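# Put blue spool on free post, replace frame on rests

## Task

Set the blue spool upright and centred on a post that has nothing on it, and return the frame to its rests; then open the hand and move the robots away from everything.

## Robot and tools

Setup: three identical i2rt Big YAM arms (arm1, arm2, arm3), each with six joints, a five-fingered right hand and a wrist camera (arm1_cam_wrist, arm2_cam_wrist, arm3_cam_wrist). Two fixed room cameras: cam_high and cam_low. Calibrated foot (base_link) poses in the scene frame, each foot facing its own +x: arm1 at x=+1.498 y=-0.002 z=+0.829 quat_wxyz=(+0.016, +0.005, +0.002, -1.000); arm2 at x=-0.744 y=+1.291 z=+0.765 quat_wxyz=(+0.868, +0.001, +0.001, -0.497); arm3 at x=-0.741 y=-1.287 z=+0.771 quat_wxyz=(+0.879, +0.007, +0.001, +0.477). Reach is about 1.07 m from the joint-1 axis.

Scene frame: one shared frame, origin on the floor, +z up, metres. The printed hand pose is the hand point, 0.045 m in front of the palm; its +z runs along straight fingers, +y out of the palm, +x across the palm away from the thumb. hand_target is where the hand would be at the held joint targets. Expect errors of a centimetre or more, worse at long reach.

move: one action. Top-level keys arm1, arm2, arm3 (each an object for that robot alone; omit a robot to leave it on its old command) and cameras (list of names, or ["all"], or []). Inside a robot's object:
- joints: absolute targets by name. joint1_rad -2.879..2.879 (turn about foot, positive counter-clockwise seen from above); joint2_rad 0..3.141 (shoulder, positive lifts then swings forward); joint3_rad 0..3.019 (elbow, positive opens); joint4_rad -1.692..1.57 (hand pitch, positive tips fingers up); joint5_rad -1.57..1.57 (hand sideways, positive to the arm's right); joint6_rad -2.094..2.094 (roll, positive clockwise from behind). Hand motors hand_little, hand_ring, hand_middle, hand_index, hand_thumb_bend, hand_thumb_turn: -1..1, +1 open/straight or thumb beside palm, -1 closed or thumb opposite the fingers. Settings hand_force_limit -1..1 (stop force, about 0 N to 10 N, 15 N for thumb motors) and hand_speed -0.96..1 (full speed from +0.48; start values are 0 and -0.8).
- target: a single list of 7 numbers [x, y, z, qw, qx, qy, qz], an absolute hand pose in the scene frame (metres, unit quaternion). The hand follows a straight line from its current hand_target. When target is given, joints may only hold hand_ keys.
- speed: top path speed, 0.002..0.5 m/s (default 0.25), only allowed with target; turning is capped at twice it in rad/s.
- min_time_s: 0.1..8 s, the minimum duration of that robot's arm joint motions, used with joints.
All paths in an action finish together, between 0.5 and 10 s; no action exceeds 15 s. Paths ignore obstacles and other arms. A move with no action just reports state and all images.

wait: seconds 0..10, optional cameras; commands nothing. zoom_image: camera plus region [x0, y0, x1, y1] in pixels, at most 504 by 504, of that camera's latest image. show_instructions: shows the reference page. finished_scene: ends the scene for good.

Results: a move line such as "move: arm1 done; arm2 time_out"; per-joint joint_status and hand_status; joint_positions; hand and hand_target poses; Joint velocities ("within noise" means still); joint torques; hand_stopped_by for little, ring, middle, index, thumb_bend, thumb_turn (moving, target, force, stalled, fault); per-finger *_load_n in N (positive means pushed open; a lost grip shows as near 0). Robots not named are listed "as last shown" with "not commanded". off_target: stopped short and may still push. time_out: joints keep a nearby target and keep pushing; send the reported position to ease off. not_followed / pose unreachable / joint command not followed: a self- or arm-collision check held the command back. on_its_own lists uncommanded actions. MOTOR HOT warns of heat; at 100 °C an arm goes limp for 30-60 s (OVER-TEMPERATURE FAULT). If a move or wait is refused or blocked by a stop, later calls in the same reply are skipped.

Gripping: a motor moves only when its target changes by at least 0.002, stopping at the target or on reaching hand_force_limit. For a gentle hold use hand_speed -0.94 or lower. With thumb in front (turn -1) the hand wraps objects 0.035 to 0.065 m thick; handles down to about 0.025 m. A bracket on the little-finger side of the wrist can catch things.

Sequence: look with cameras, plan which arm reaches the spool and frame, grasp, lift, stand the spool centred on an empty post, replace the frame on its rests, open the fingers, retreat the arms, then call finished_scene; the result must hold without the robots.

Objects may occasionally get a small push.

Each tool is called by a JSON object that holds its "api" and its "payload", one argument or row to a line.

Reference images:

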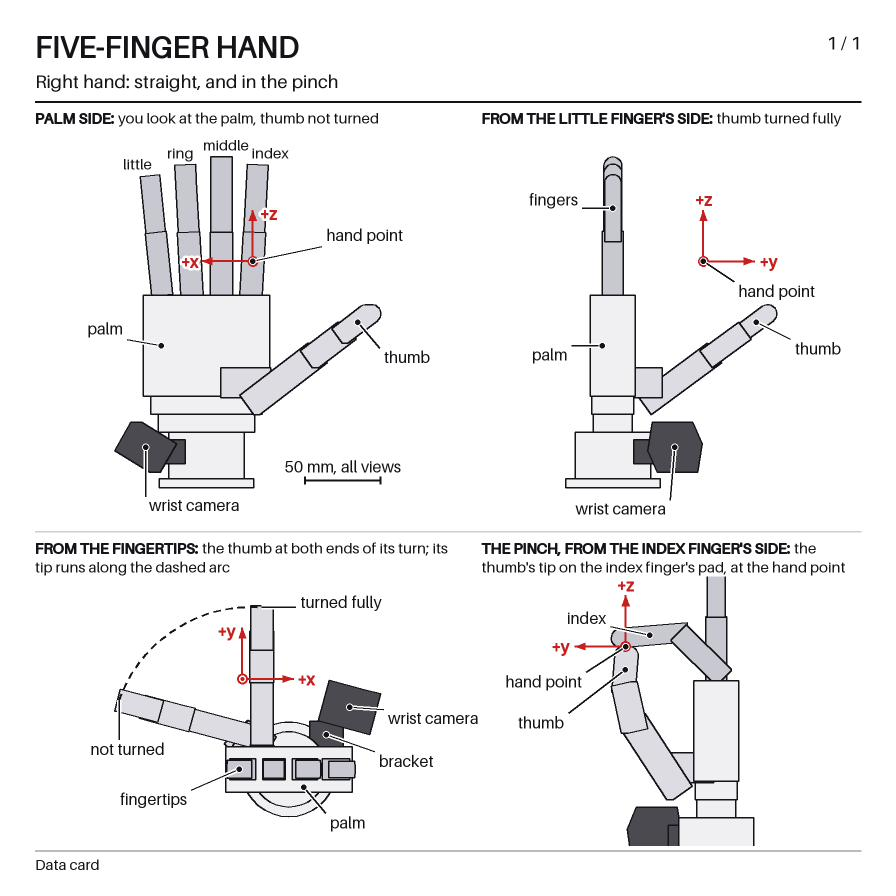

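## Session

{"api": "move", "payload": {

}}

Scene clock: 0.00 s.
Joint torques (N m): no reading
Motor temperatures (°C): arm1=[33 20 25 20 20 21] | arm2=[33 24 26 23 21 21] | arm3=[20 25 24 23 22 22]
Heat: arm1: hottest joint1_rad 33 °C; arm2: hottest joint1_rad 33 °C; arm3: hottest joint2_rad 25 °C.
Joint velocities: within noise
arm1.joint_positions: joint1_rad=+0.227 joint2_rad=+0.576 joint3_rad=+1.421 joint4_rad=-1.289 joint5_rad=-0.274 joint6_rad=-1.123 hand_little=+1.000 hand_ring=+1.000 hand_middle=+1.000 hand_index=+1.000 hand_thumb_turn=+1.000 hand_thumb_bend=+1.000 hand_force_limit=+0.000 hand_speed=-0.800
arm1.joint_status: not commanded
arm1.hand_stopped_by: target,target,target,target,target,target
arm1.little_load_n: 0.0
arm1.ring_load_n: 0.0
arm1.middle_load_n: 0.0
arm1.index_load_n: 0.0
arm1.thumb_bend_load_n: 0.0
arm1.thumb_turn_load_n: 0.0
arm1.hand: x=+1.2860 y=-0.0722 z=+1.3408 quat_wxyz=(+0.452, -0.007, -0.843, +0.289) (m; scene frame)
arm1.hand_target: x=+1.2876 y=-0.0717 z=+1.3501 quat_wxyz=(+0.461, -0.005, -0.838, +0.292) (m; scene frame)
arm1.hand_status: not commanded
arm2.joint_positions: joint1_rad=+0.059 joint2_rad=+0.562 joint3_rad=+1.380 joint4_rad=-1.450 joint5_rad=-0.225 joint6_rad=-1.414 hand_little=+1.000 hand_ring=+1.000 hand_middle=+1.000 hand_index=+1.000 hand_thumb_turn=+1.000 hand_thumb_bend=+1.000 hand_force_limit=+0.000 hand_speed=-0.800
arm2.joint_status: not commanded
arm2.hand_stopped_by: target,target,target,target,target,target
arm2.little_load_n: 0.0
arm2.ring_load_n: 0.0
arm2.middle_load_n: 0.0
arm2.index_load_n: 0.0
arm2.thumb_bend_load_n: 0.0
arm2.thumb_turn_load_n: 0.0
arm2.hand: x=-0.6424 y=+1.1202 z=+1.2375 quat_wxyz=(+0.088, +0.774, -0.436, +0.451) (m; scene frame)
arm2.hand_target: x=-0.6433 y=+1.1214 z=+1.2459 quat_wxyz=(+0.092, +0.771, -0.432, +0.459) (m; scene frame)
arm2.hand_status: not commanded
arm3.joint_positions: joint1_rad=+0.353 joint2_rad=+0.642 joint3_rad=+1.337 joint4_rad=-1.206 joint5_rad=-0.066 joint6_rad=-1.281 hand_little=+1.000 hand_ring=+1.000 hand_middle=+1.000 hand_index=+1.000 hand_thumb_turn=+1.000 hand_thumb_bend=+1.000 hand_force_limit=+0.000 hand_speed=-0.800
arm3.joint_status: not commanded
arm3.hand_stopped_by: target,target,target,target,target,target
arm3.little_load_n: 0.0
arm3.ring_load_n: 0.0
arm3.middle_load_n: 0.0
arm3.index_load_n: 0.0
arm3.thumb_bend_load_n: 0.0
arm3.thumb_turn_load_n: 0.0
arm3.hand: x=-0.6426 y=-1.0414 z=+1.2558 quat_wxyz=(-0.395, +0.735, +0.446, +0.323) (m; scene frame)
arm3.hand_target: x=-0.6427 y=-1.0424 z=+1.2680 quat_wxyz=(-0.403, +0.729, +0.443, +0.331) (m; scene frame)
arm3.hand_status: not commanded
pictures: arm1_cam_wrist, arm2_cam_wrist, arm3_cam_wrist, cam_high, cam_low

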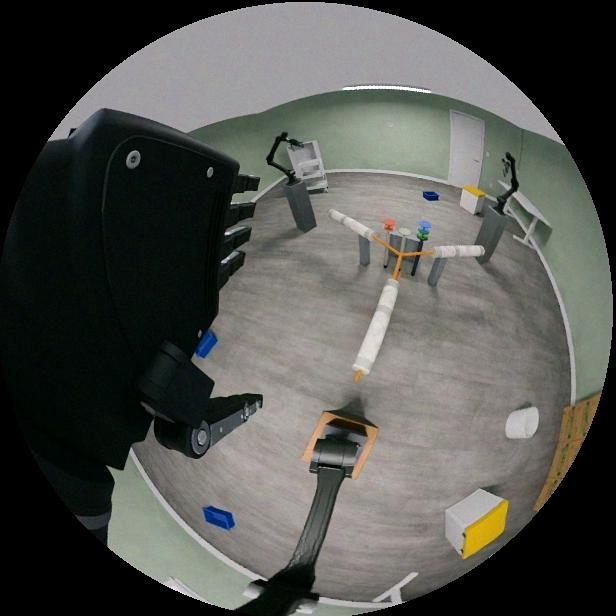

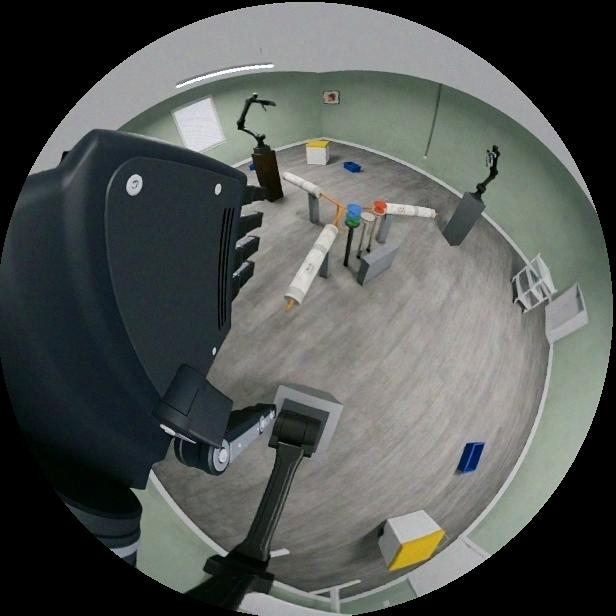

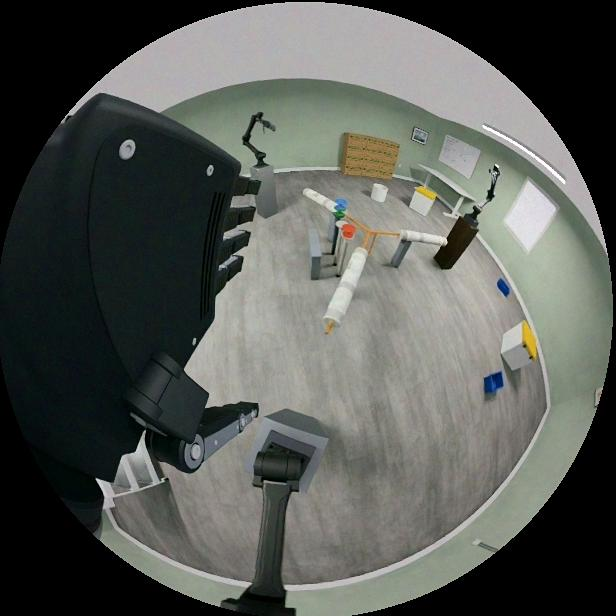

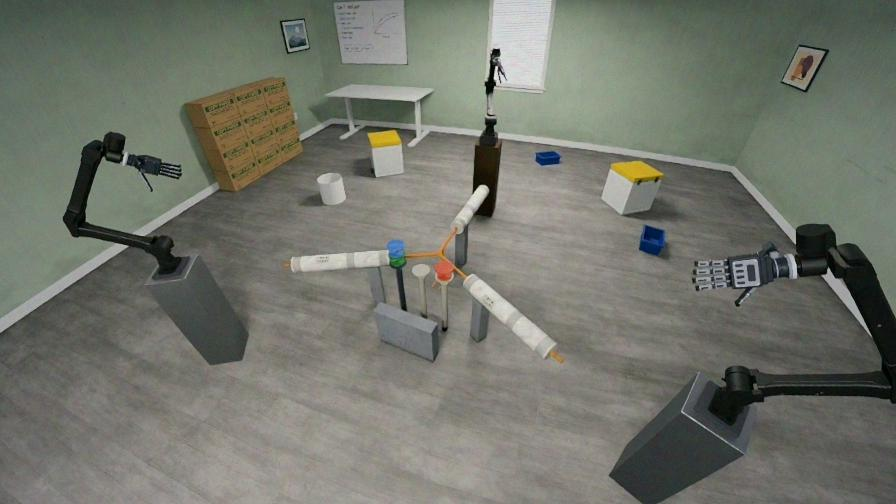

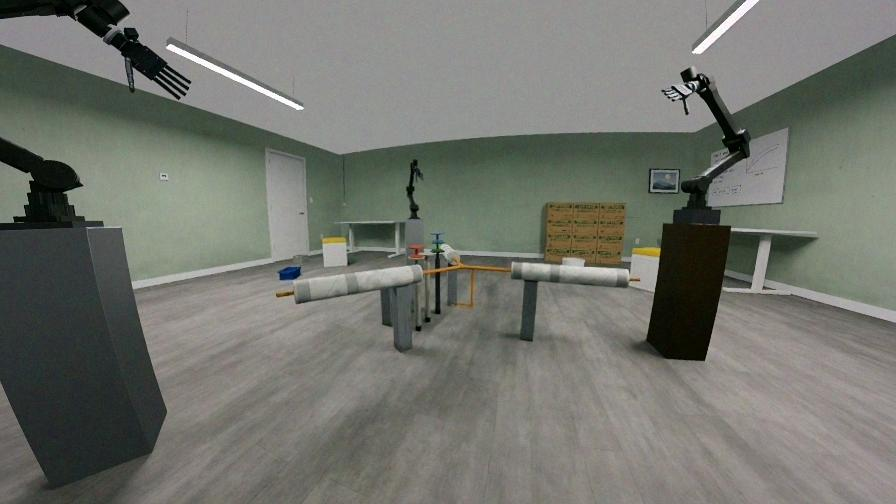

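{"api": "zoom_image", "payload": {
  "camera": "cam_high",
  "region": [270, 170, 580, 380]
}}

{"api": "zoom_image", "payload": {
  "camera": "cam_low",
  "region": [270, 210, 650, 370]
}}

{"api": "zoom_image", "payload": {
  "camera": "arm1_cam_wrist",
  "region": [300, 180, 500, 400]
}}

{"api": "zoom_image", "payload": {
  "camera": "arm2_cam_wrist",
  "region": [260, 140, 460, 320]
}}

{"api": "zoom_image", "payload": {
  "camera": "arm3_cam_wrist",
  "region": [280, 170, 460, 350]
}}

Scaled by 1.626 from the camera's 896x504 image, which has a finer 1280x720 frame.

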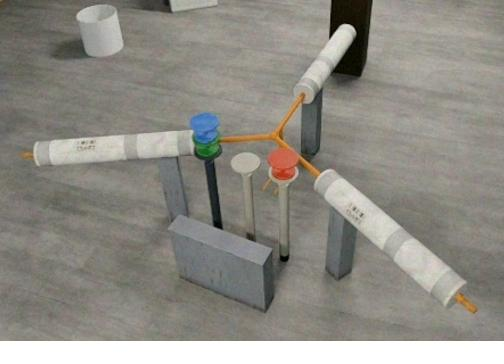

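Scaled by 1.326 from the camera's 896x504 image, which has a finer 1280x720 frame.

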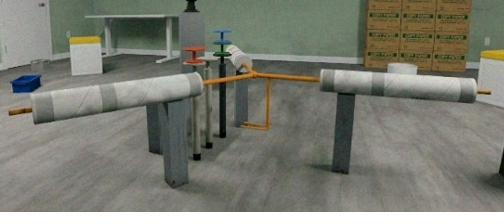

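Scaled by 2.291 from the camera's 616x616 image, which has a finer 880x880 frame.

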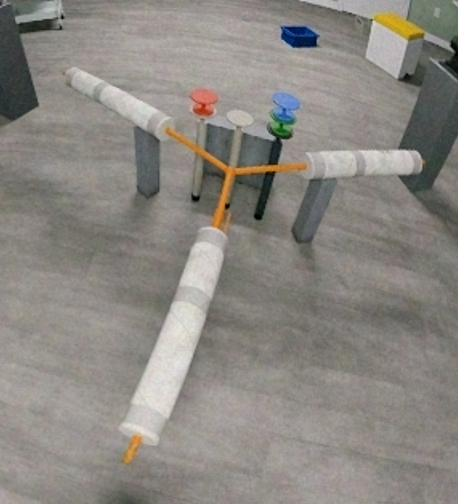

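Scaled by 2.520 from the camera's 616x616 image, which has a finer 880x880 frame.

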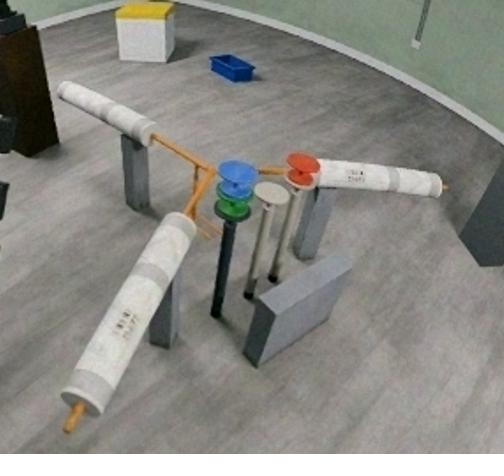

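Scaled by 2.800 from the camera's 616x616 image, which has a finer 880x880 frame.

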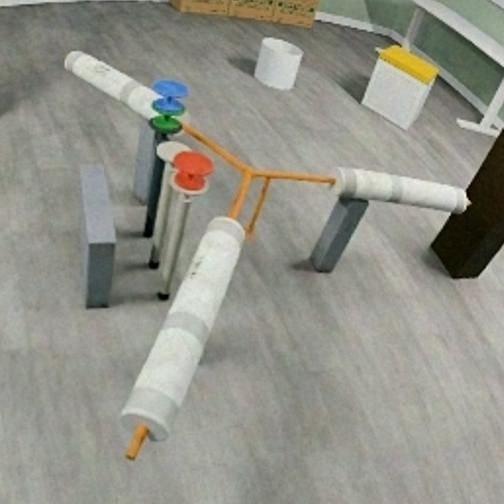

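{"api": "zoom_image", "payload": {
  "camera": "cam_high",
  "region": [370, 220, 500, 300]
}}

{"api": "zoom_image", "payload": {
  "camera": "cam_low",
  "region": [400, 225, 520, 345]
}}

{"api": "zoom_image", "payload": {
  "camera": "arm1_cam_wrist",
  "region": [370, 210, 450, 290]
}}

{"api": "zoom_image", "payload": {
  "camera": "arm2_cam_wrist",
  "region": [320, 180, 410, 270]
}}

{"api": "zoom_image", "payload": {
  "camera": "arm3_cam_wrist",
  "region": [320, 190, 400, 270]
}}

Scaled by 3.877 from the camera's 896x504 image, which has a finer 1280x720 frame.

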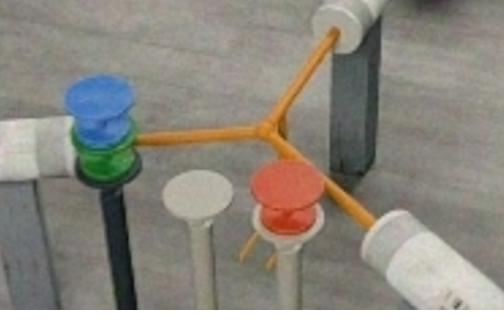

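Scaled by 4.200 from the camera's 896x504 image, which has a finer 1280x720 frame.

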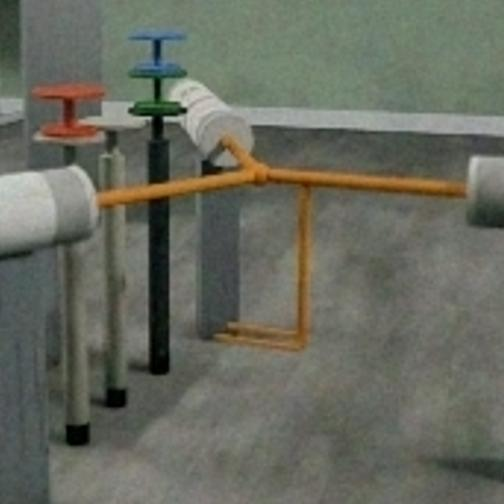

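Scaled by 6.300 from the camera's 616x616 image, which has a finer 880x880 frame.

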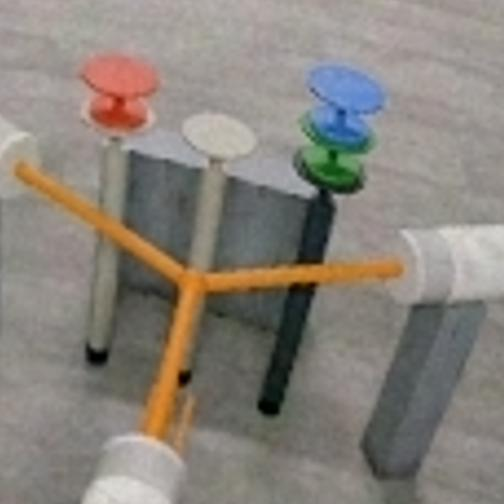

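Scaled by 5.600 from the camera's 616x616 image, which has a finer 880x880 frame.

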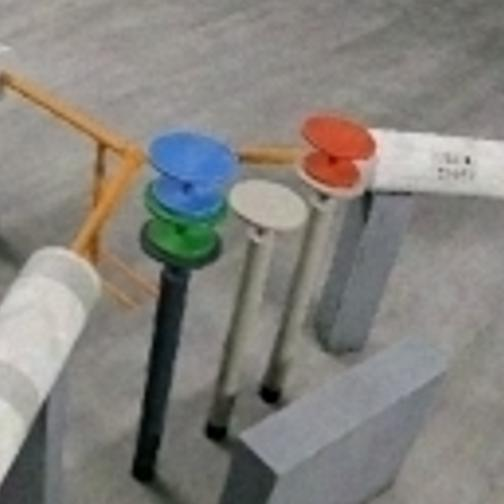

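Scaled by 6.300 from the camera's 616x616 image, which has a finer 880x880 frame.

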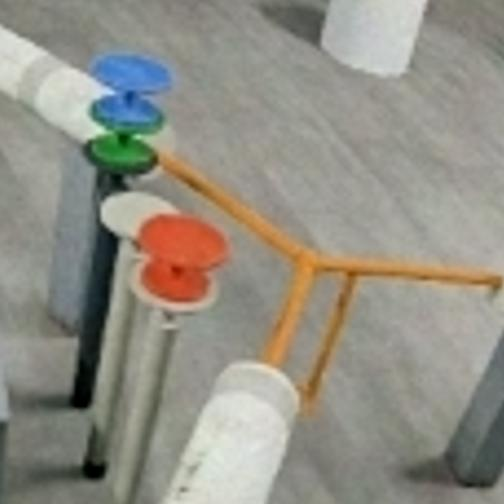

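{"api": "move", "payload": {
  "arm1": {"target": [1.10, -0.08, 0.85, 0, 0.0558, 0.9984, 0], "speed": 0.25, "joints": {"hand_speed": 0.4}},
  "arm2": {"target": [-0.32, 0.95, 0.85, 0, 0.8368, -0.5476, 0], "speed": 0.25, "joints": {"hand_speed": 0.4}},
  "arm3": {"target": [-0.50, -0.75, 0.85, 0, 0.8926, 0.4509, 0], "speed": 0.25, "joints": {"hand_speed": 0.4}},
  "cameras": ["all"]
}}

Scene clock: 11.60 s.
Joint torques (N m): arm1=[0.85 -12.1 9.73 0.62 0.26 -0.1] | arm2=[1.9 -16.03 13.12 -0.44 -0.15 0.17] | arm3=[1.73 -19.19 13.03 -0.13 0.21 0.08]
Motor temperatures (°C): arm1=[33 20 26 21 20 21] | arm2=[33 24 27 23 21 21] | arm3=[20 25 26 23 22 22]
Heat: arm1: hottest joint1_rad 33 °C; arm2: hottest joint1_rad 33 °C; arm3: hottest joint3_rad 26 °C.
move: arm1 off_target; arm2 off_target; arm3 off_target
Joint velocities: within noise
arm1.joint_positions: joint1_rad=+0.260 joint2_rad=+1.669 joint3_rad=+1.073 joint4_rad=-0.999 joint5_rad=-0.006 joint6_rad=-1.162 hand_little=+1.000 hand_ring=+1.000 hand_middle=+1.000 hand_index=+1.000 hand_thumb_turn=+1.000 hand_thumb_bend=+1.000 hand_force_limit=+0.000 hand_speed=+0.400
arm1.joint_status: all done
arm1.hand_stopped_by: target,target,target,target,target,target
arm1.little_load_n: 0.0
arm1.ring_load_n: 0.0
arm1.middle_load_n: 0.0
arm1.index_load_n: 0.0
arm1.thumb_bend_load_n: -0.5
arm1.thumb_turn_load_n: 0.0
arm1.hand: x=+1.1175 y=-0.0720 z=+0.8445 quat_wxyz=(-0.017, -0.058, -0.998, -0.004) (m; scene frame)
arm1.hand_target: x=+1.1006 y=-0.0800 z=+0.8503 quat_wxyz=(+0.000, -0.056, -0.998, +0.000) (m; scene frame)
arm1.hand_status: off_target (0.020 m and 2.0 deg from the pose sent, 0.525 m and 65.2 deg at the start)
arm2.joint_positions: joint1_rad=+0.422 joint2_rad=+1.941 joint3_rad=+1.655 joint4_rad=-1.292 joint5_rad=+0.005 joint6_rad=-1.040 hand_little=+1.000 hand_ring=+1.000 hand_middle=+1.000 hand_index=+1.000 hand_thumb_turn=+1.000 hand_thumb_bend=+1.000 hand_force_limit=+0.000 hand_speed=+0.400
arm2.joint_status: all done
arm2.hand_stopped_by: target,target,target,target,target,target
arm2.little_load_n: 0.0
arm2.ring_load_n: 0.0
arm2.middle_load_n: 0.0
arm2.index_load_n: 0.0
arm2.thumb_bend_load_n: 0.0
arm2.thumb_turn_load_n: 0.0
arm2.hand: x=-0.3341 y=+0.9535 z=+0.8473 quat_wxyz=(+0.001, +0.839, -0.543, -0.005) (m; scene frame)
arm2.hand_target: x=-0.3204 y=+0.9504 z=+0.8500 quat_wxyz=(+0.000, +0.837, -0.547, +0.001) (m; scene frame)
arm2.hand_status: off_target (0.015 m and 0.8 deg from the pose sent, 0.532 m and 55.2 deg at the start)
arm3.joint_positions: joint1_rad=+0.252 joint2_rad=+2.070 joint3_rad=+1.793 joint4_rad=-1.337 joint5_rad=+0.009 joint6_rad=-1.279 hand_little=+1.000 hand_ring=+1.000 hand_middle=+1.000 hand_index=+1.000 hand_thumb_turn=+1.000 hand_thumb_bend=+1.000 hand_force_limit=+0.000 hand_speed=+0.400
arm3.joint_status: all done
arm3.hand_stopped_by: target,target,target,target,target,target
arm3.little_load_n: 0.0
arm3.ring_load_n: 0.0
arm3.middle_load_n: 0.0
arm3.index_load_n: 0.0
arm3.thumb_bend_load_n: 0.0
arm3.thumb_turn_load_n: 0.0
arm3.hand: x=-0.5104 y=-0.7624 z=+0.8355 quat_wxyz=(+0.011, +0.888, +0.460, -0.014) (m; scene frame)
arm3.hand_target: x=-0.5001 y=-0.7509 z=+0.8501 quat_wxyz=(+0.000, +0.893, +0.451, +0.000) (m; scene frame)
arm3.hand_status: off_target (0.022 m and 2.3 deg from the pose sent, 0.519 m and 61.9 deg at the start)
pictures: arm1_cam_wrist, arm2_cam_wrist, arm3_cam_wrist, cam_high, cam_low

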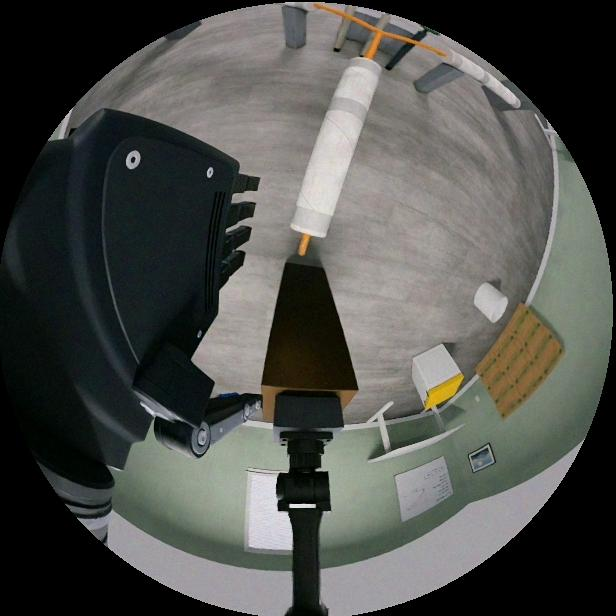

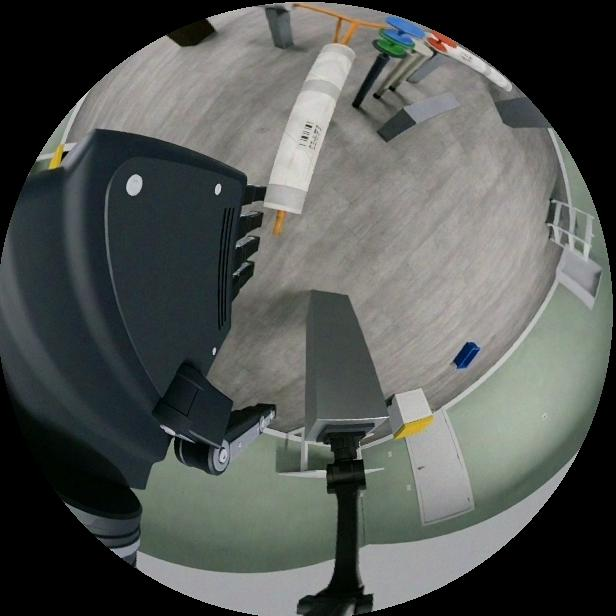

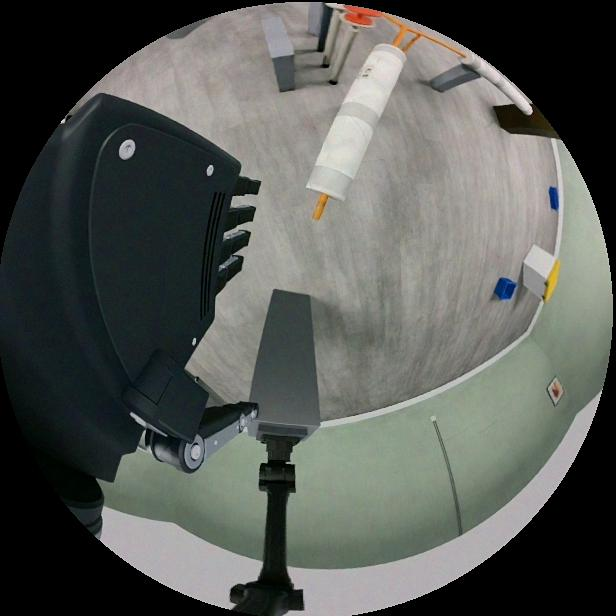

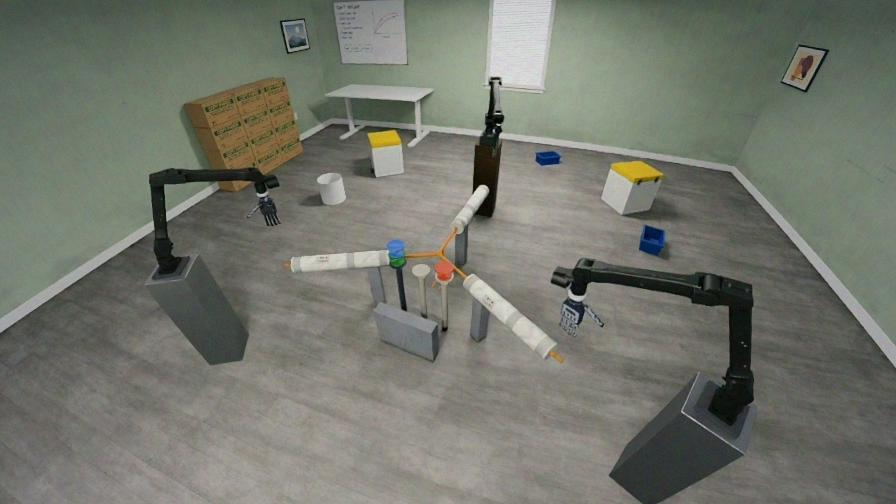

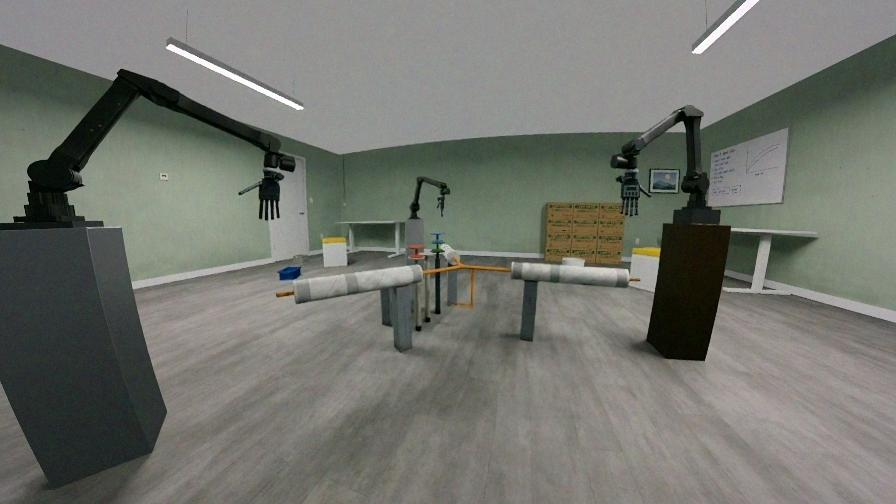

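{"api": "zoom_image", "payload": {
  "camera": "arm1_cam_wrist",
  "region": [270, 180, 350, 260]
}}

{"api": "zoom_image", "payload": {
  "camera": "arm2_cam_wrist",
  "region": [240, 160, 320, 240]
}}

{"api": "zoom_image", "payload": {
  "camera": "arm3_cam_wrist",
  "region": [280, 150, 360, 230]
}}

Scaled by 6.300 from the camera's 616x616 image, which has a finer 880x880 frame.

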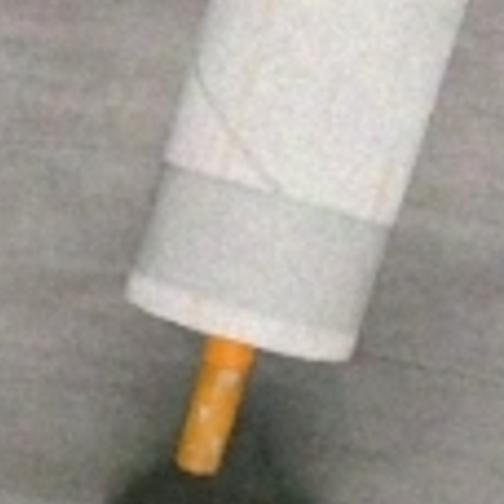

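Scaled by 6.300 from the camera's 616x616 image, which has a finer 880x880 frame.

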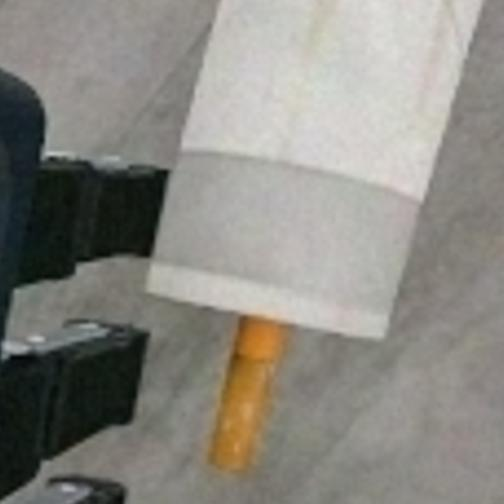

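Scaled by 6.300 from the camera's 616x616 image, which has a finer 880x880 frame.

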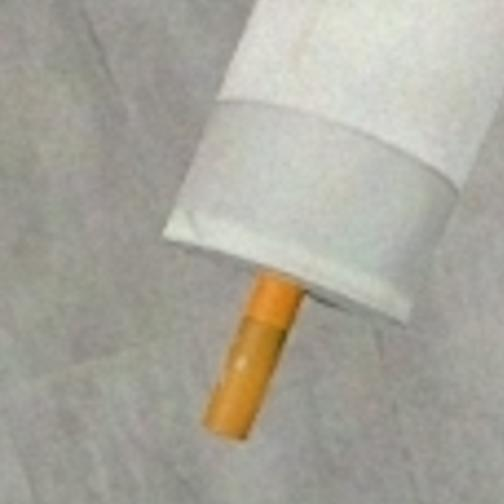

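{"api": "move", "payload": {
  "arm1": {"joints": {"joint6_rad": 1.95, "hand_thumb_turn": -1}, "min_time_s": 2.5},
  "arm2": {"joints": {"joint6_rad": 2.05, "hand_thumb_turn": -1}, "min_time_s": 2.5},
  "arm3": {"joints": {"joint6_rad": 1.80, "hand_thumb_turn": -1}, "min_time_s": 2.5},
  "cameras": []
}}

{"api": "move", "payload": {
  "arm1": {"target": [1.141, -0.097, 0.62, 0, 0.9984, -0.0567, 0], "speed": 0.2},
  "arm2": {"target": [-0.232, 0.970, 0.62, 0, 0.513, 0.858, 0], "speed": 0.2},
  "arm3": {"target": [-0.475, -0.715, 0.62, 0, -0.450, 0.893, 0], "speed": 0.2},
  "cameras": ["all"]
}}

Scene clock: 24.23 s.
Joint torques (N m): arm1=[1.32 -12.4 9.84 0.59 0.16 -0.05] | arm2=[1.85 -15.5 13.31 -0.08 -0.24 0.18] | arm3=[1.85 -18.96 13.12 -0.23 0.12 0.06]
Motor temperatures (°C): arm1=[33 21 29 20 20 21] | arm2=[33 24 29 23 21 21] | arm3=[20 25 27 23 22 22]
Heat: arm1: hottest joint1_rad 33 °C; arm2: hottest joint1_rad 33 °C; arm3: hottest joint3_rad 27 °C.
move: arm1 done; arm2 done; arm3 done
Joint velocities: within noise
arm1.joint_positions: joint1_rad=+0.260 joint2_rad=+1.669 joint3_rad=+1.073 joint4_rad=-0.999 joint5_rad=-0.005 joint6_rad=+1.941 hand_little=+1.000 hand_ring=+1.000 hand_middle=+1.000 hand_index=+1.000 hand_thumb_turn=-1.000 hand_thumb_bend=+1.000 hand_force_limit=+0.000 hand_speed=+0.400
arm1.joint_status: all done
arm1.hand_stopped_by: target,target,target,target,target,target
arm1.little_load_n: 0.0
arm1.ring_load_n: 0.0
arm1.middle_load_n: 0.0
arm1.index_load_n: 0.0
arm1.thumb_bend_load_n: -0.5
arm1.thumb_turn_load_n: 0.0
arm1.hand: x=+1.0445 y=-0.1856 z=+0.8413 quat_wxyz=(+0.004, -0.999, +0.039, -0.017) (m; scene frame)
arm1.hand_target: x=+1.0278 y=-0.1940 z=+0.8503 quat_wxyz=(+0.000, -0.999, +0.040, +0.000) (m; scene frame)
arm1.hand_status: not commanded
arm2.joint_positions: joint1_rad=+0.422 joint2_rad=+1.941 joint3_rad=+1.655 joint4_rad=-1.292 joint5_rad=+0.004 joint6_rad=+2.033 hand_little=+1.000 hand_ring=+1.000 hand_middle=+1.000 hand_index=+1.000 hand_thumb_turn=-1.000 hand_thumb_bend=+1.000 hand_force_limit=+0.000 hand_speed=+0.400
arm2.joint_status: all done
arm2.hand_stopped_by: target,target,target,target,target,target
arm2.little_load_n: 0.0
arm2.ring_load_n: 0.0
arm2.middle_load_n: 0.0
arm2.index_load_n: 0.0
arm2.thumb_bend_load_n: 0.0
arm2.thumb_turn_load_n: 0.0
arm2.hand: x=-0.1988 y=+0.9513 z=+0.8460 quat_wxyz=(+0.005, -0.515, -0.857, +0.001) (m; scene frame)
arm2.hand_target: x=-0.1853 y=+0.9467 z=+0.8501 quat_wxyz=(-0.001, -0.519, -0.855, +0.000) (m; scene frame)
arm2.hand_status: not commanded
arm3.joint_positions: joint1_rad=+0.252 joint2_rad=+2.070 joint3_rad=+1.793 joint4_rad=-1.337 joint5_rad=+0.009 joint6_rad=+1.790 hand_little=+1.000 hand_ring=+1.000 hand_middle=+1.000 hand_index=+1.000 hand_thumb_turn=-1.000 hand_thumb_bend=+1.000 hand_force_limit=+0.000 hand_speed=+0.400
arm3.joint_status: all done
arm3.hand_stopped_by: target,target,target,target,target,target
arm3.little_load_n: 0.0
arm3.ring_load_n: 0.0
arm3.middle_load_n: 0.0
arm3.index_load_n: 0.0
arm3.thumb_bend_load_n: 0.0
arm3.thumb_turn_load_n: 0.0
arm3.hand: x=-0.5774 y=-0.6451 z=+0.8326 quat_wxyz=(+0.014, +0.492, -0.871, +0.011) (m; scene frame)
arm3.hand_target: x=-0.5648 y=-0.6321 z=+0.8502 quat_wxyz=(+0.000, +0.483, -0.876, +0.000) (m; scene frame)
arm3.hand_status: not commanded
pictures: none
No camera images: "cameras" was empty.

Scene clock: 26.47 s.
Joint torques (N m): arm1=[-0.56 -10.52 1.73 0.94 0.03 -0.18] | arm2=[1.73 -15.33 6.63 0.92 -0.18 -0.13] | arm3=[2.43 -18.55 6.31 0.72 0.07 -0.08]
Motor temperatures (°C): arm1=[33 21 28 20 20 21] | arm2=[33 24 29 23 21 21] | arm3=[20 25 27 23 22 22]
Heat: arm1: hottest joint1_rad 33 °C; arm2: hottest joint1_rad 33 °C; arm3: hottest joint3_rad 27 °C.
move: arm1 done; arm2 off_target; arm3 done
Joint velocities: within noise
arm1.joint_positions: joint1_rad=+0.101 joint2_rad=+2.021 joint3_rad=+0.645 joint4_rad=-0.184 joint5_rad=-0.003 joint6_rad=+1.815 hand_little=+1.000 hand_ring=+1.000 hand_middle=+1.000 hand_index=+1.000 hand_thumb_turn=-1.000 hand_thumb_bend=+1.000 hand_force_limit=+0.000 hand_speed=+0.400
arm1.joint_status: not commanded
arm1.hand_stopped_by: target,target,target,target,target,target
arm1.little_load_n: 0.0
arm1.ring_load_n: 0.0
arm1.middle_load_n: 0.0
arm1.index_load_n: 0.0
arm1.thumb_bend_load_n: 0.0
arm1.thumb_turn_load_n: 0.0
arm1.hand: x=+1.1404 y=-0.1005 z=+0.6248 quat_wxyz=(+0.000, -0.998, +0.056, +0.000) (m; scene frame)
arm1.hand_target: x=+1.1410 y=-0.0971 z=+0.6202 quat_wxyz=(+0.000, -0.998, +0.057, +0.000) (m; scene frame)
arm1.hand_status: done (0.006 m and 0.1 deg from the pose sent, 0.257 m and 2.8 deg at the start)
arm2.joint_positions: joint1_rad=+0.421 joint2_rad=+2.136 joint3_rad=+1.339 joint4_rad=-0.755 joint5_rad=+0.004 joint6_rad=+2.033 hand_little=+1.000 hand_ring=+1.000 hand_middle=+1.000 hand_index=+1.000 hand_thumb_turn=-1.000 hand_thumb_bend=+1.000 hand_force_limit=+0.000 hand_speed=+0.400
arm2.joint_status: not commanded
arm2.hand_stopped_by: target,target,target,target,target,target
arm2.little_load_n: 0.0
arm2.ring_load_n: 0.0
arm2.middle_load_n: 0.0
arm2.index_load_n: 0.0
arm2.thumb_bend_load_n: 0.0
arm2.thumb_turn_load_n: 0.0
arm2.hand: x=-0.2256 y=+0.9700 z=+0.6373 quat_wxyz=(-0.009, -0.515, -0.857, +0.002) (m; scene frame)
arm2.hand_target: x=-0.2323 y=+0.9704 z=+0.6205 quat_wxyz=(+0.000, -0.513, -0.858, +0.000) (m; scene frame)
arm2.hand_status: off_target (0.018 m and 1.0 deg from the pose sent, 0.229 m and 0.6 deg at the start)
arm3.joint_positions: joint1_rad=+0.057 joint2_rad=+2.260 joint3_rad=+1.503 joint4_rad=-0.825 joint5_rad=+0.012 joint6_rad=+1.695 hand_little=+1.000 hand_ring=+1.000 hand_middle=+1.000 hand_index=+1.000 hand_thumb_turn=-1.000 hand_thumb_bend=+1.000 hand_force_limit=+0.000 hand_speed=+0.400
arm3.joint_status: not commanded
arm3.hand_stopped_by: target,target,target,target,target,target
arm3.little_load_n: 0.0
arm3.ring_load_n: 0.0
arm3.middle_load_n: 0.0
arm3.index_load_n: 0.0
arm3.thumb_bend_load_n: 0.0
arm3.thumb_turn_load_n: 0.0
arm3.hand: x=-0.4777 y=-0.7141 z=+0.6234 quat_wxyz=(+0.003, +0.448, -0.894, +0.001) (m; scene frame)
arm3.hand_target: x=-0.4749 y=-0.7151 z=+0.6200 quat_wxyz=(+0.000, +0.450, -0.893, +0.000) (m; scene frame)
arm3.hand_status: done (0.004 m and 0.4 deg from the pose sent, 0.246 m and 5.8 deg at the start)
pictures: arm1_cam_wrist, arm2_cam_wrist, arm3_cam_wrist, cam_high, cam_low

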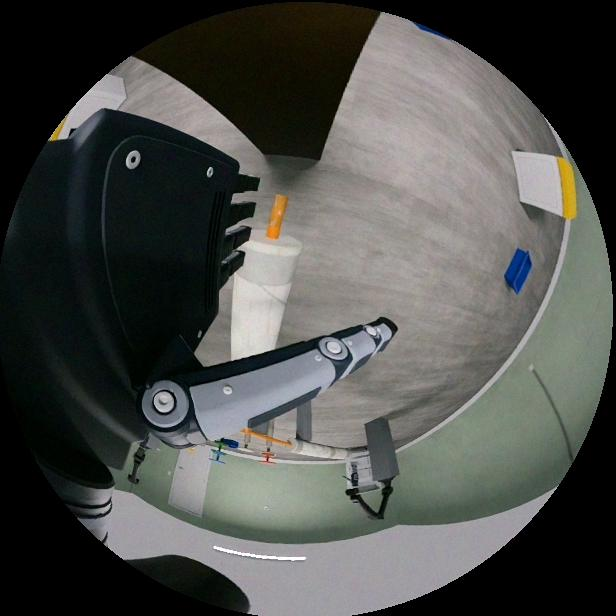

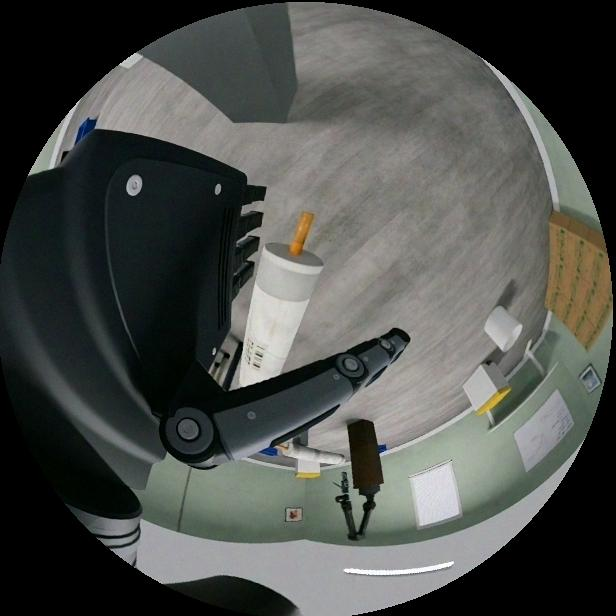

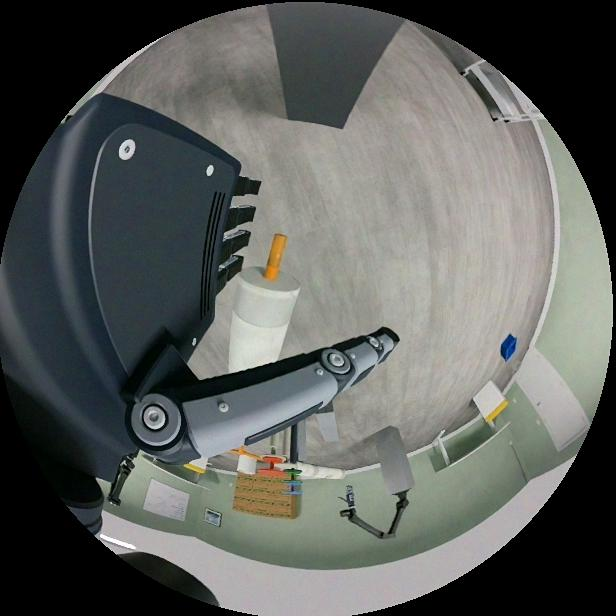

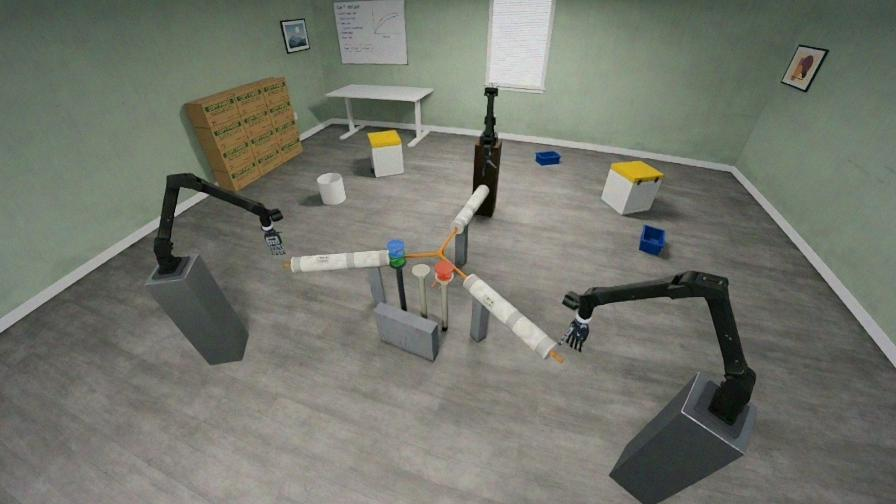

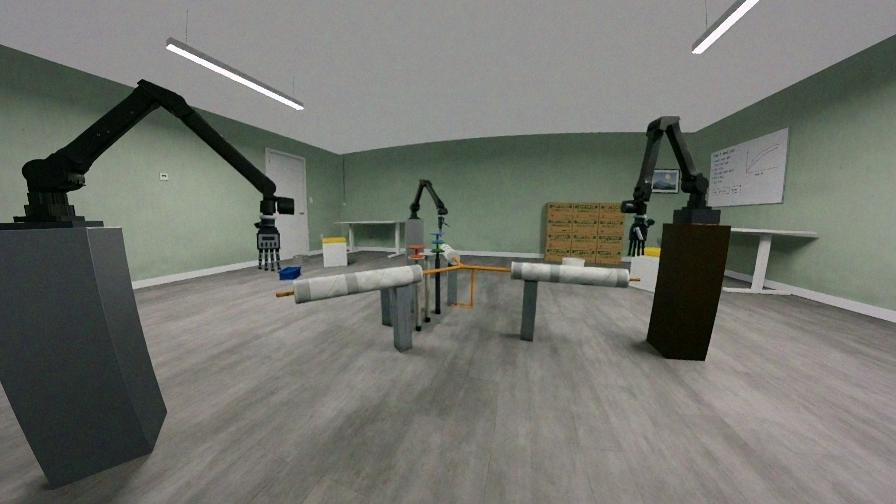

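{"api": "zoom_image", "payload": {
  "camera": "arm1_cam_wrist",
  "region": [100, 400, 420, 540]
}}

{"api": "zoom_image", "payload": {
  "camera": "arm2_cam_wrist",
  "region": [230, 400, 450, 560]
}}

{"api": "zoom_image", "payload": {
  "camera": "arm3_cam_wrist",
  "region": [100, 400, 420, 560]
}}

Scaled by 1.575 from the camera's 616x616 image, which has a finer 880x880 frame.

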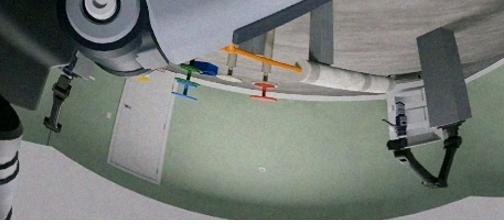

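Scaled by 2.291 from the camera's 616x616 image, which has a finer 880x880 frame.

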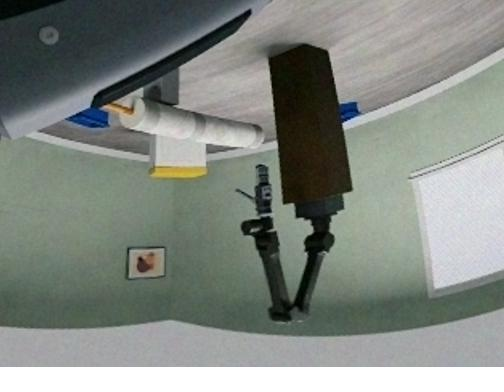

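Scaled by 1.575 from the camera's 616x616 image, which has a finer 880x880 frame.

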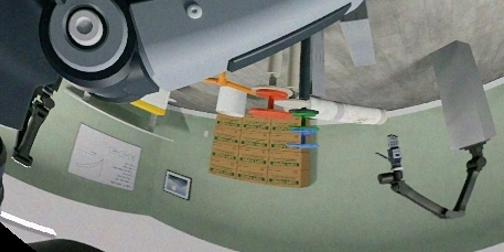

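{"api": "move", "payload": {
  "arm1": {"target": [1.165, -0.083, 0.57, 0, 0.9984, -0.0567, 0], "speed": 0.12},
  "arm2": {"target": [-0.222, 0.989, 0.565, 0, 0.513, 0.858, 0], "speed": 0.12},
  "arm3": {"target": [-0.462, -0.701, 0.57, 0, -0.450, 0.893, 0], "speed": 0.12},
  "cameras": ["arm1_cam_wrist","arm2_cam_wrist","arm3_cam_wrist"]
}}

Scene clock: 32.63 s.
Joint torques (N m): arm1=[-0.21 -10.64 0.08 0.96 0.01 -0.18] | arm2=[2.26 -15.15 6.04 0.88 -0.22 0.09] | arm3=[2.08 -19.02 9.16 0.59 0.11 -0.08]
Motor temperatures (°C): arm1=[33 21 28 20 20 21] | arm2=[33 25 29 23 21 21] | arm3=[20 26 27 23 22 22]
Heat: arm1: hottest joint1_rad 33 °C; arm2: hottest joint1_rad 33 °C; arm3: hottest joint3_rad 27 °C.
move: arm1 done; arm2 off_target; arm3 off_target
Joint velocities: within noise
arm1.joint_positions: joint1_rad=+0.065 joint2_rad=+2.193 joint3_rad=+0.624 joint4_rad=+0.011 joint5_rad=-0.003 joint6_rad=+1.779 hand_little=+1.000 hand_ring=+1.000 hand_middle=+1.000 hand_index=+1.000 hand_thumb_turn=-1.000 hand_thumb_bend=+1.000 hand_force_limit=+0.000 hand_speed=+0.400
arm1.joint_status: not commanded
arm1.hand_stopped_by: target,target,target,target,target,target
arm1.little_load_n: 0.0
arm1.ring_load_n: 0.0
arm1.middle_load_n: 0.0
arm1.index_load_n: 0.0
arm1.thumb_bend_load_n: 0.0
arm1.thumb_turn_load_n: 0.0
arm1.hand: x=+1.1624 y=-0.0865 z=+0.5747 quat_wxyz=(+0.000, -0.998, +0.056, +0.001) (m; scene frame)
arm1.hand_target: x=+1.1650 y=-0.0830 z=+0.5701 quat_wxyz=(+0.000, -0.998, +0.057, +0.000) (m; scene frame)
arm1.hand_status: done (0.006 m and 0.2 deg from the pose sent, 0.062 m and 0.1 deg at the start)
arm2.joint_positions: joint1_rad=+0.447 joint2_rad=+2.240 joint3_rad=+1.339 joint4_rad=-0.652 joint5_rad=+0.004 joint6_rad=+2.043 hand_little=+1.000 hand_ring=+1.000 hand_middle=+1.000 hand_index=+1.000 hand_thumb_turn=-1.000 hand_thumb_bend=+1.000 hand_force_limit=+0.000 hand_speed=+0.400
arm2.joint_status: not commanded
arm2.hand_stopped_by: target,target,target,target,target,target
arm2.little_load_n: 0.0
arm2.ring_load_n: 0.0
arm2.middle_load_n: 0.0
arm2.index_load_n: 0.0
arm2.thumb_bend_load_n: 0.0
arm2.thumb_turn_load_n: 0.0
arm2.hand: x=-0.2190 y=+0.9841 z=+0.5826 quat_wxyz=(-0.008, -0.508, -0.861, +0.001) (m; scene frame)
arm2.hand_target: x=-0.2224 y=+0.9892 z=+0.5656 quat_wxyz=(+0.000, -0.513, -0.858, +0.000) (m; scene frame)
arm2.hand_status: off_target (0.019 m and 1.2 deg from the pose sent, 0.075 m and 1.0 deg at the start)
arm3.joint_positions: joint1_rad=+0.054 joint2_rad=+2.383 joint3_rad=+1.548 joint4_rad=-0.783 joint5_rad=+0.012 joint6_rad=+1.687 hand_little=+1.000 hand_ring=+1.000 hand_middle=+1.000 hand_index=+1.000 hand_thumb_turn=-1.000 hand_thumb_bend=+1.000 hand_force_limit=+0.000 hand_speed=+0.400
arm3.joint_status: not commanded
arm3.hand_stopped_by: target,target,target,target,target,target
arm3.little_load_n: 0.0
arm3.ring_load_n: 0.0
arm3.middle_load_n: 0.0
arm3.index_load_n: 0.0
arm3.thumb_bend_load_n: 0.0
arm3.thumb_turn_load_n: 0.0
arm3.hand: x=-0.4781 y=-0.7168 z=+0.5636 quat_wxyz=(+0.018, +0.450, -0.893, +0.011) (m; scene frame)
arm3.hand_target: x=-0.4621 y=-0.7016 z=+0.5708 quat_wxyz=(+0.000, +0.450, -0.893, +0.000) (m; scene frame)
arm3.hand_status: off_target (0.023 m and 2.4 deg from the pose sent, 0.057 m and 0.4 deg at the start)
pictures: arm1_cam_wrist, arm2_cam_wrist, arm3_cam_wrist

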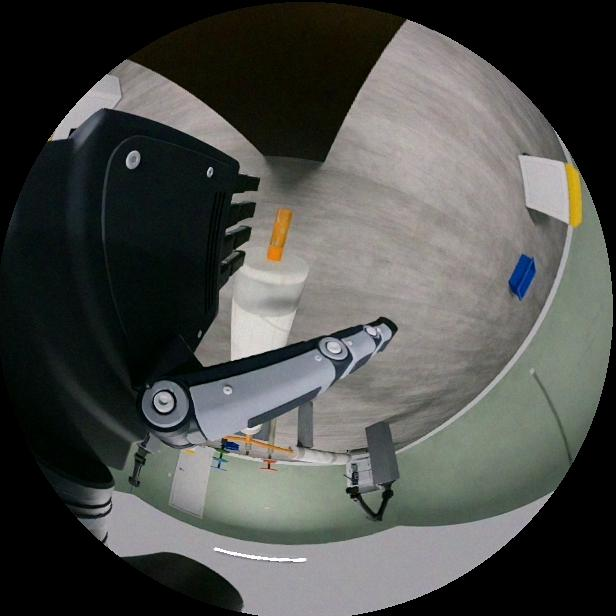

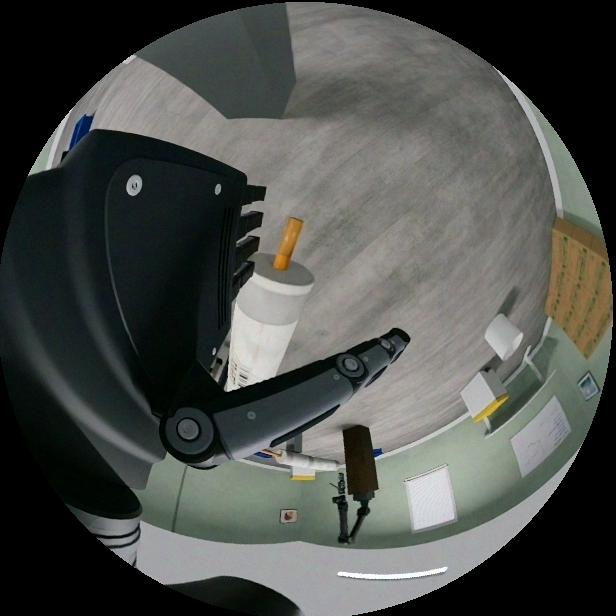

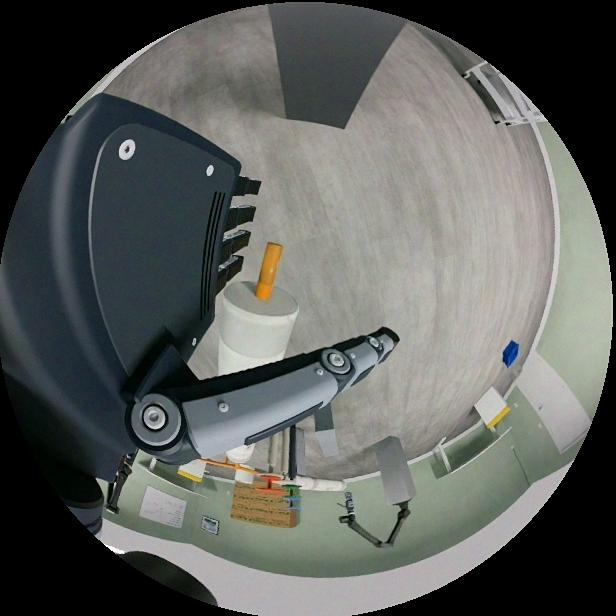

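{"api": "zoom_image", "payload": {
  "camera": "arm1_cam_wrist",
  "region": [220, 190, 340, 310]
}}

{"api": "zoom_image", "payload": {
  "camera": "arm2_cam_wrist",
  "region": [220, 190, 340, 310]
}}

{"api": "zoom_image", "payload": {
  "camera": "arm3_cam_wrist",
  "region": [210, 220, 330, 340]
}}

Scaled by 4.200 from the camera's 616x616 image, which has a finer 880x880 frame.

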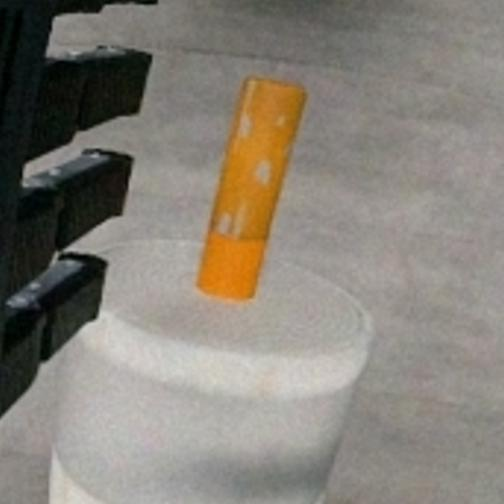

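Scaled by 4.200 from the camera's 616x616 image, which has a finer 880x880 frame.

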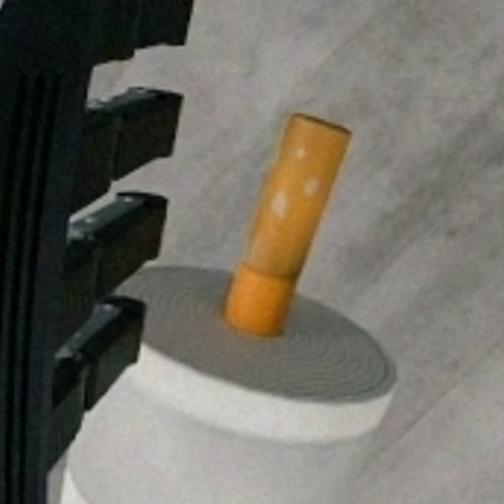

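Scaled by 4.200 from the camera's 616x616 image, which has a finer 880x880 frame.

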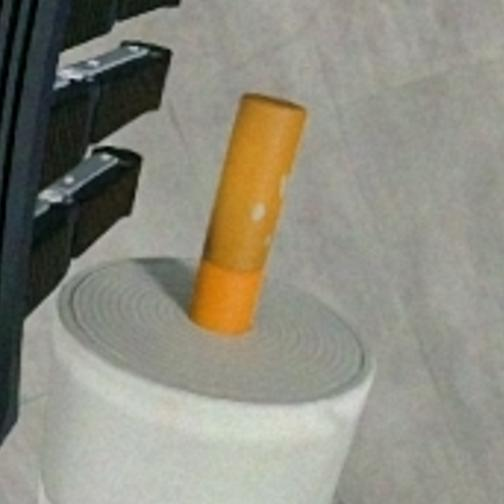

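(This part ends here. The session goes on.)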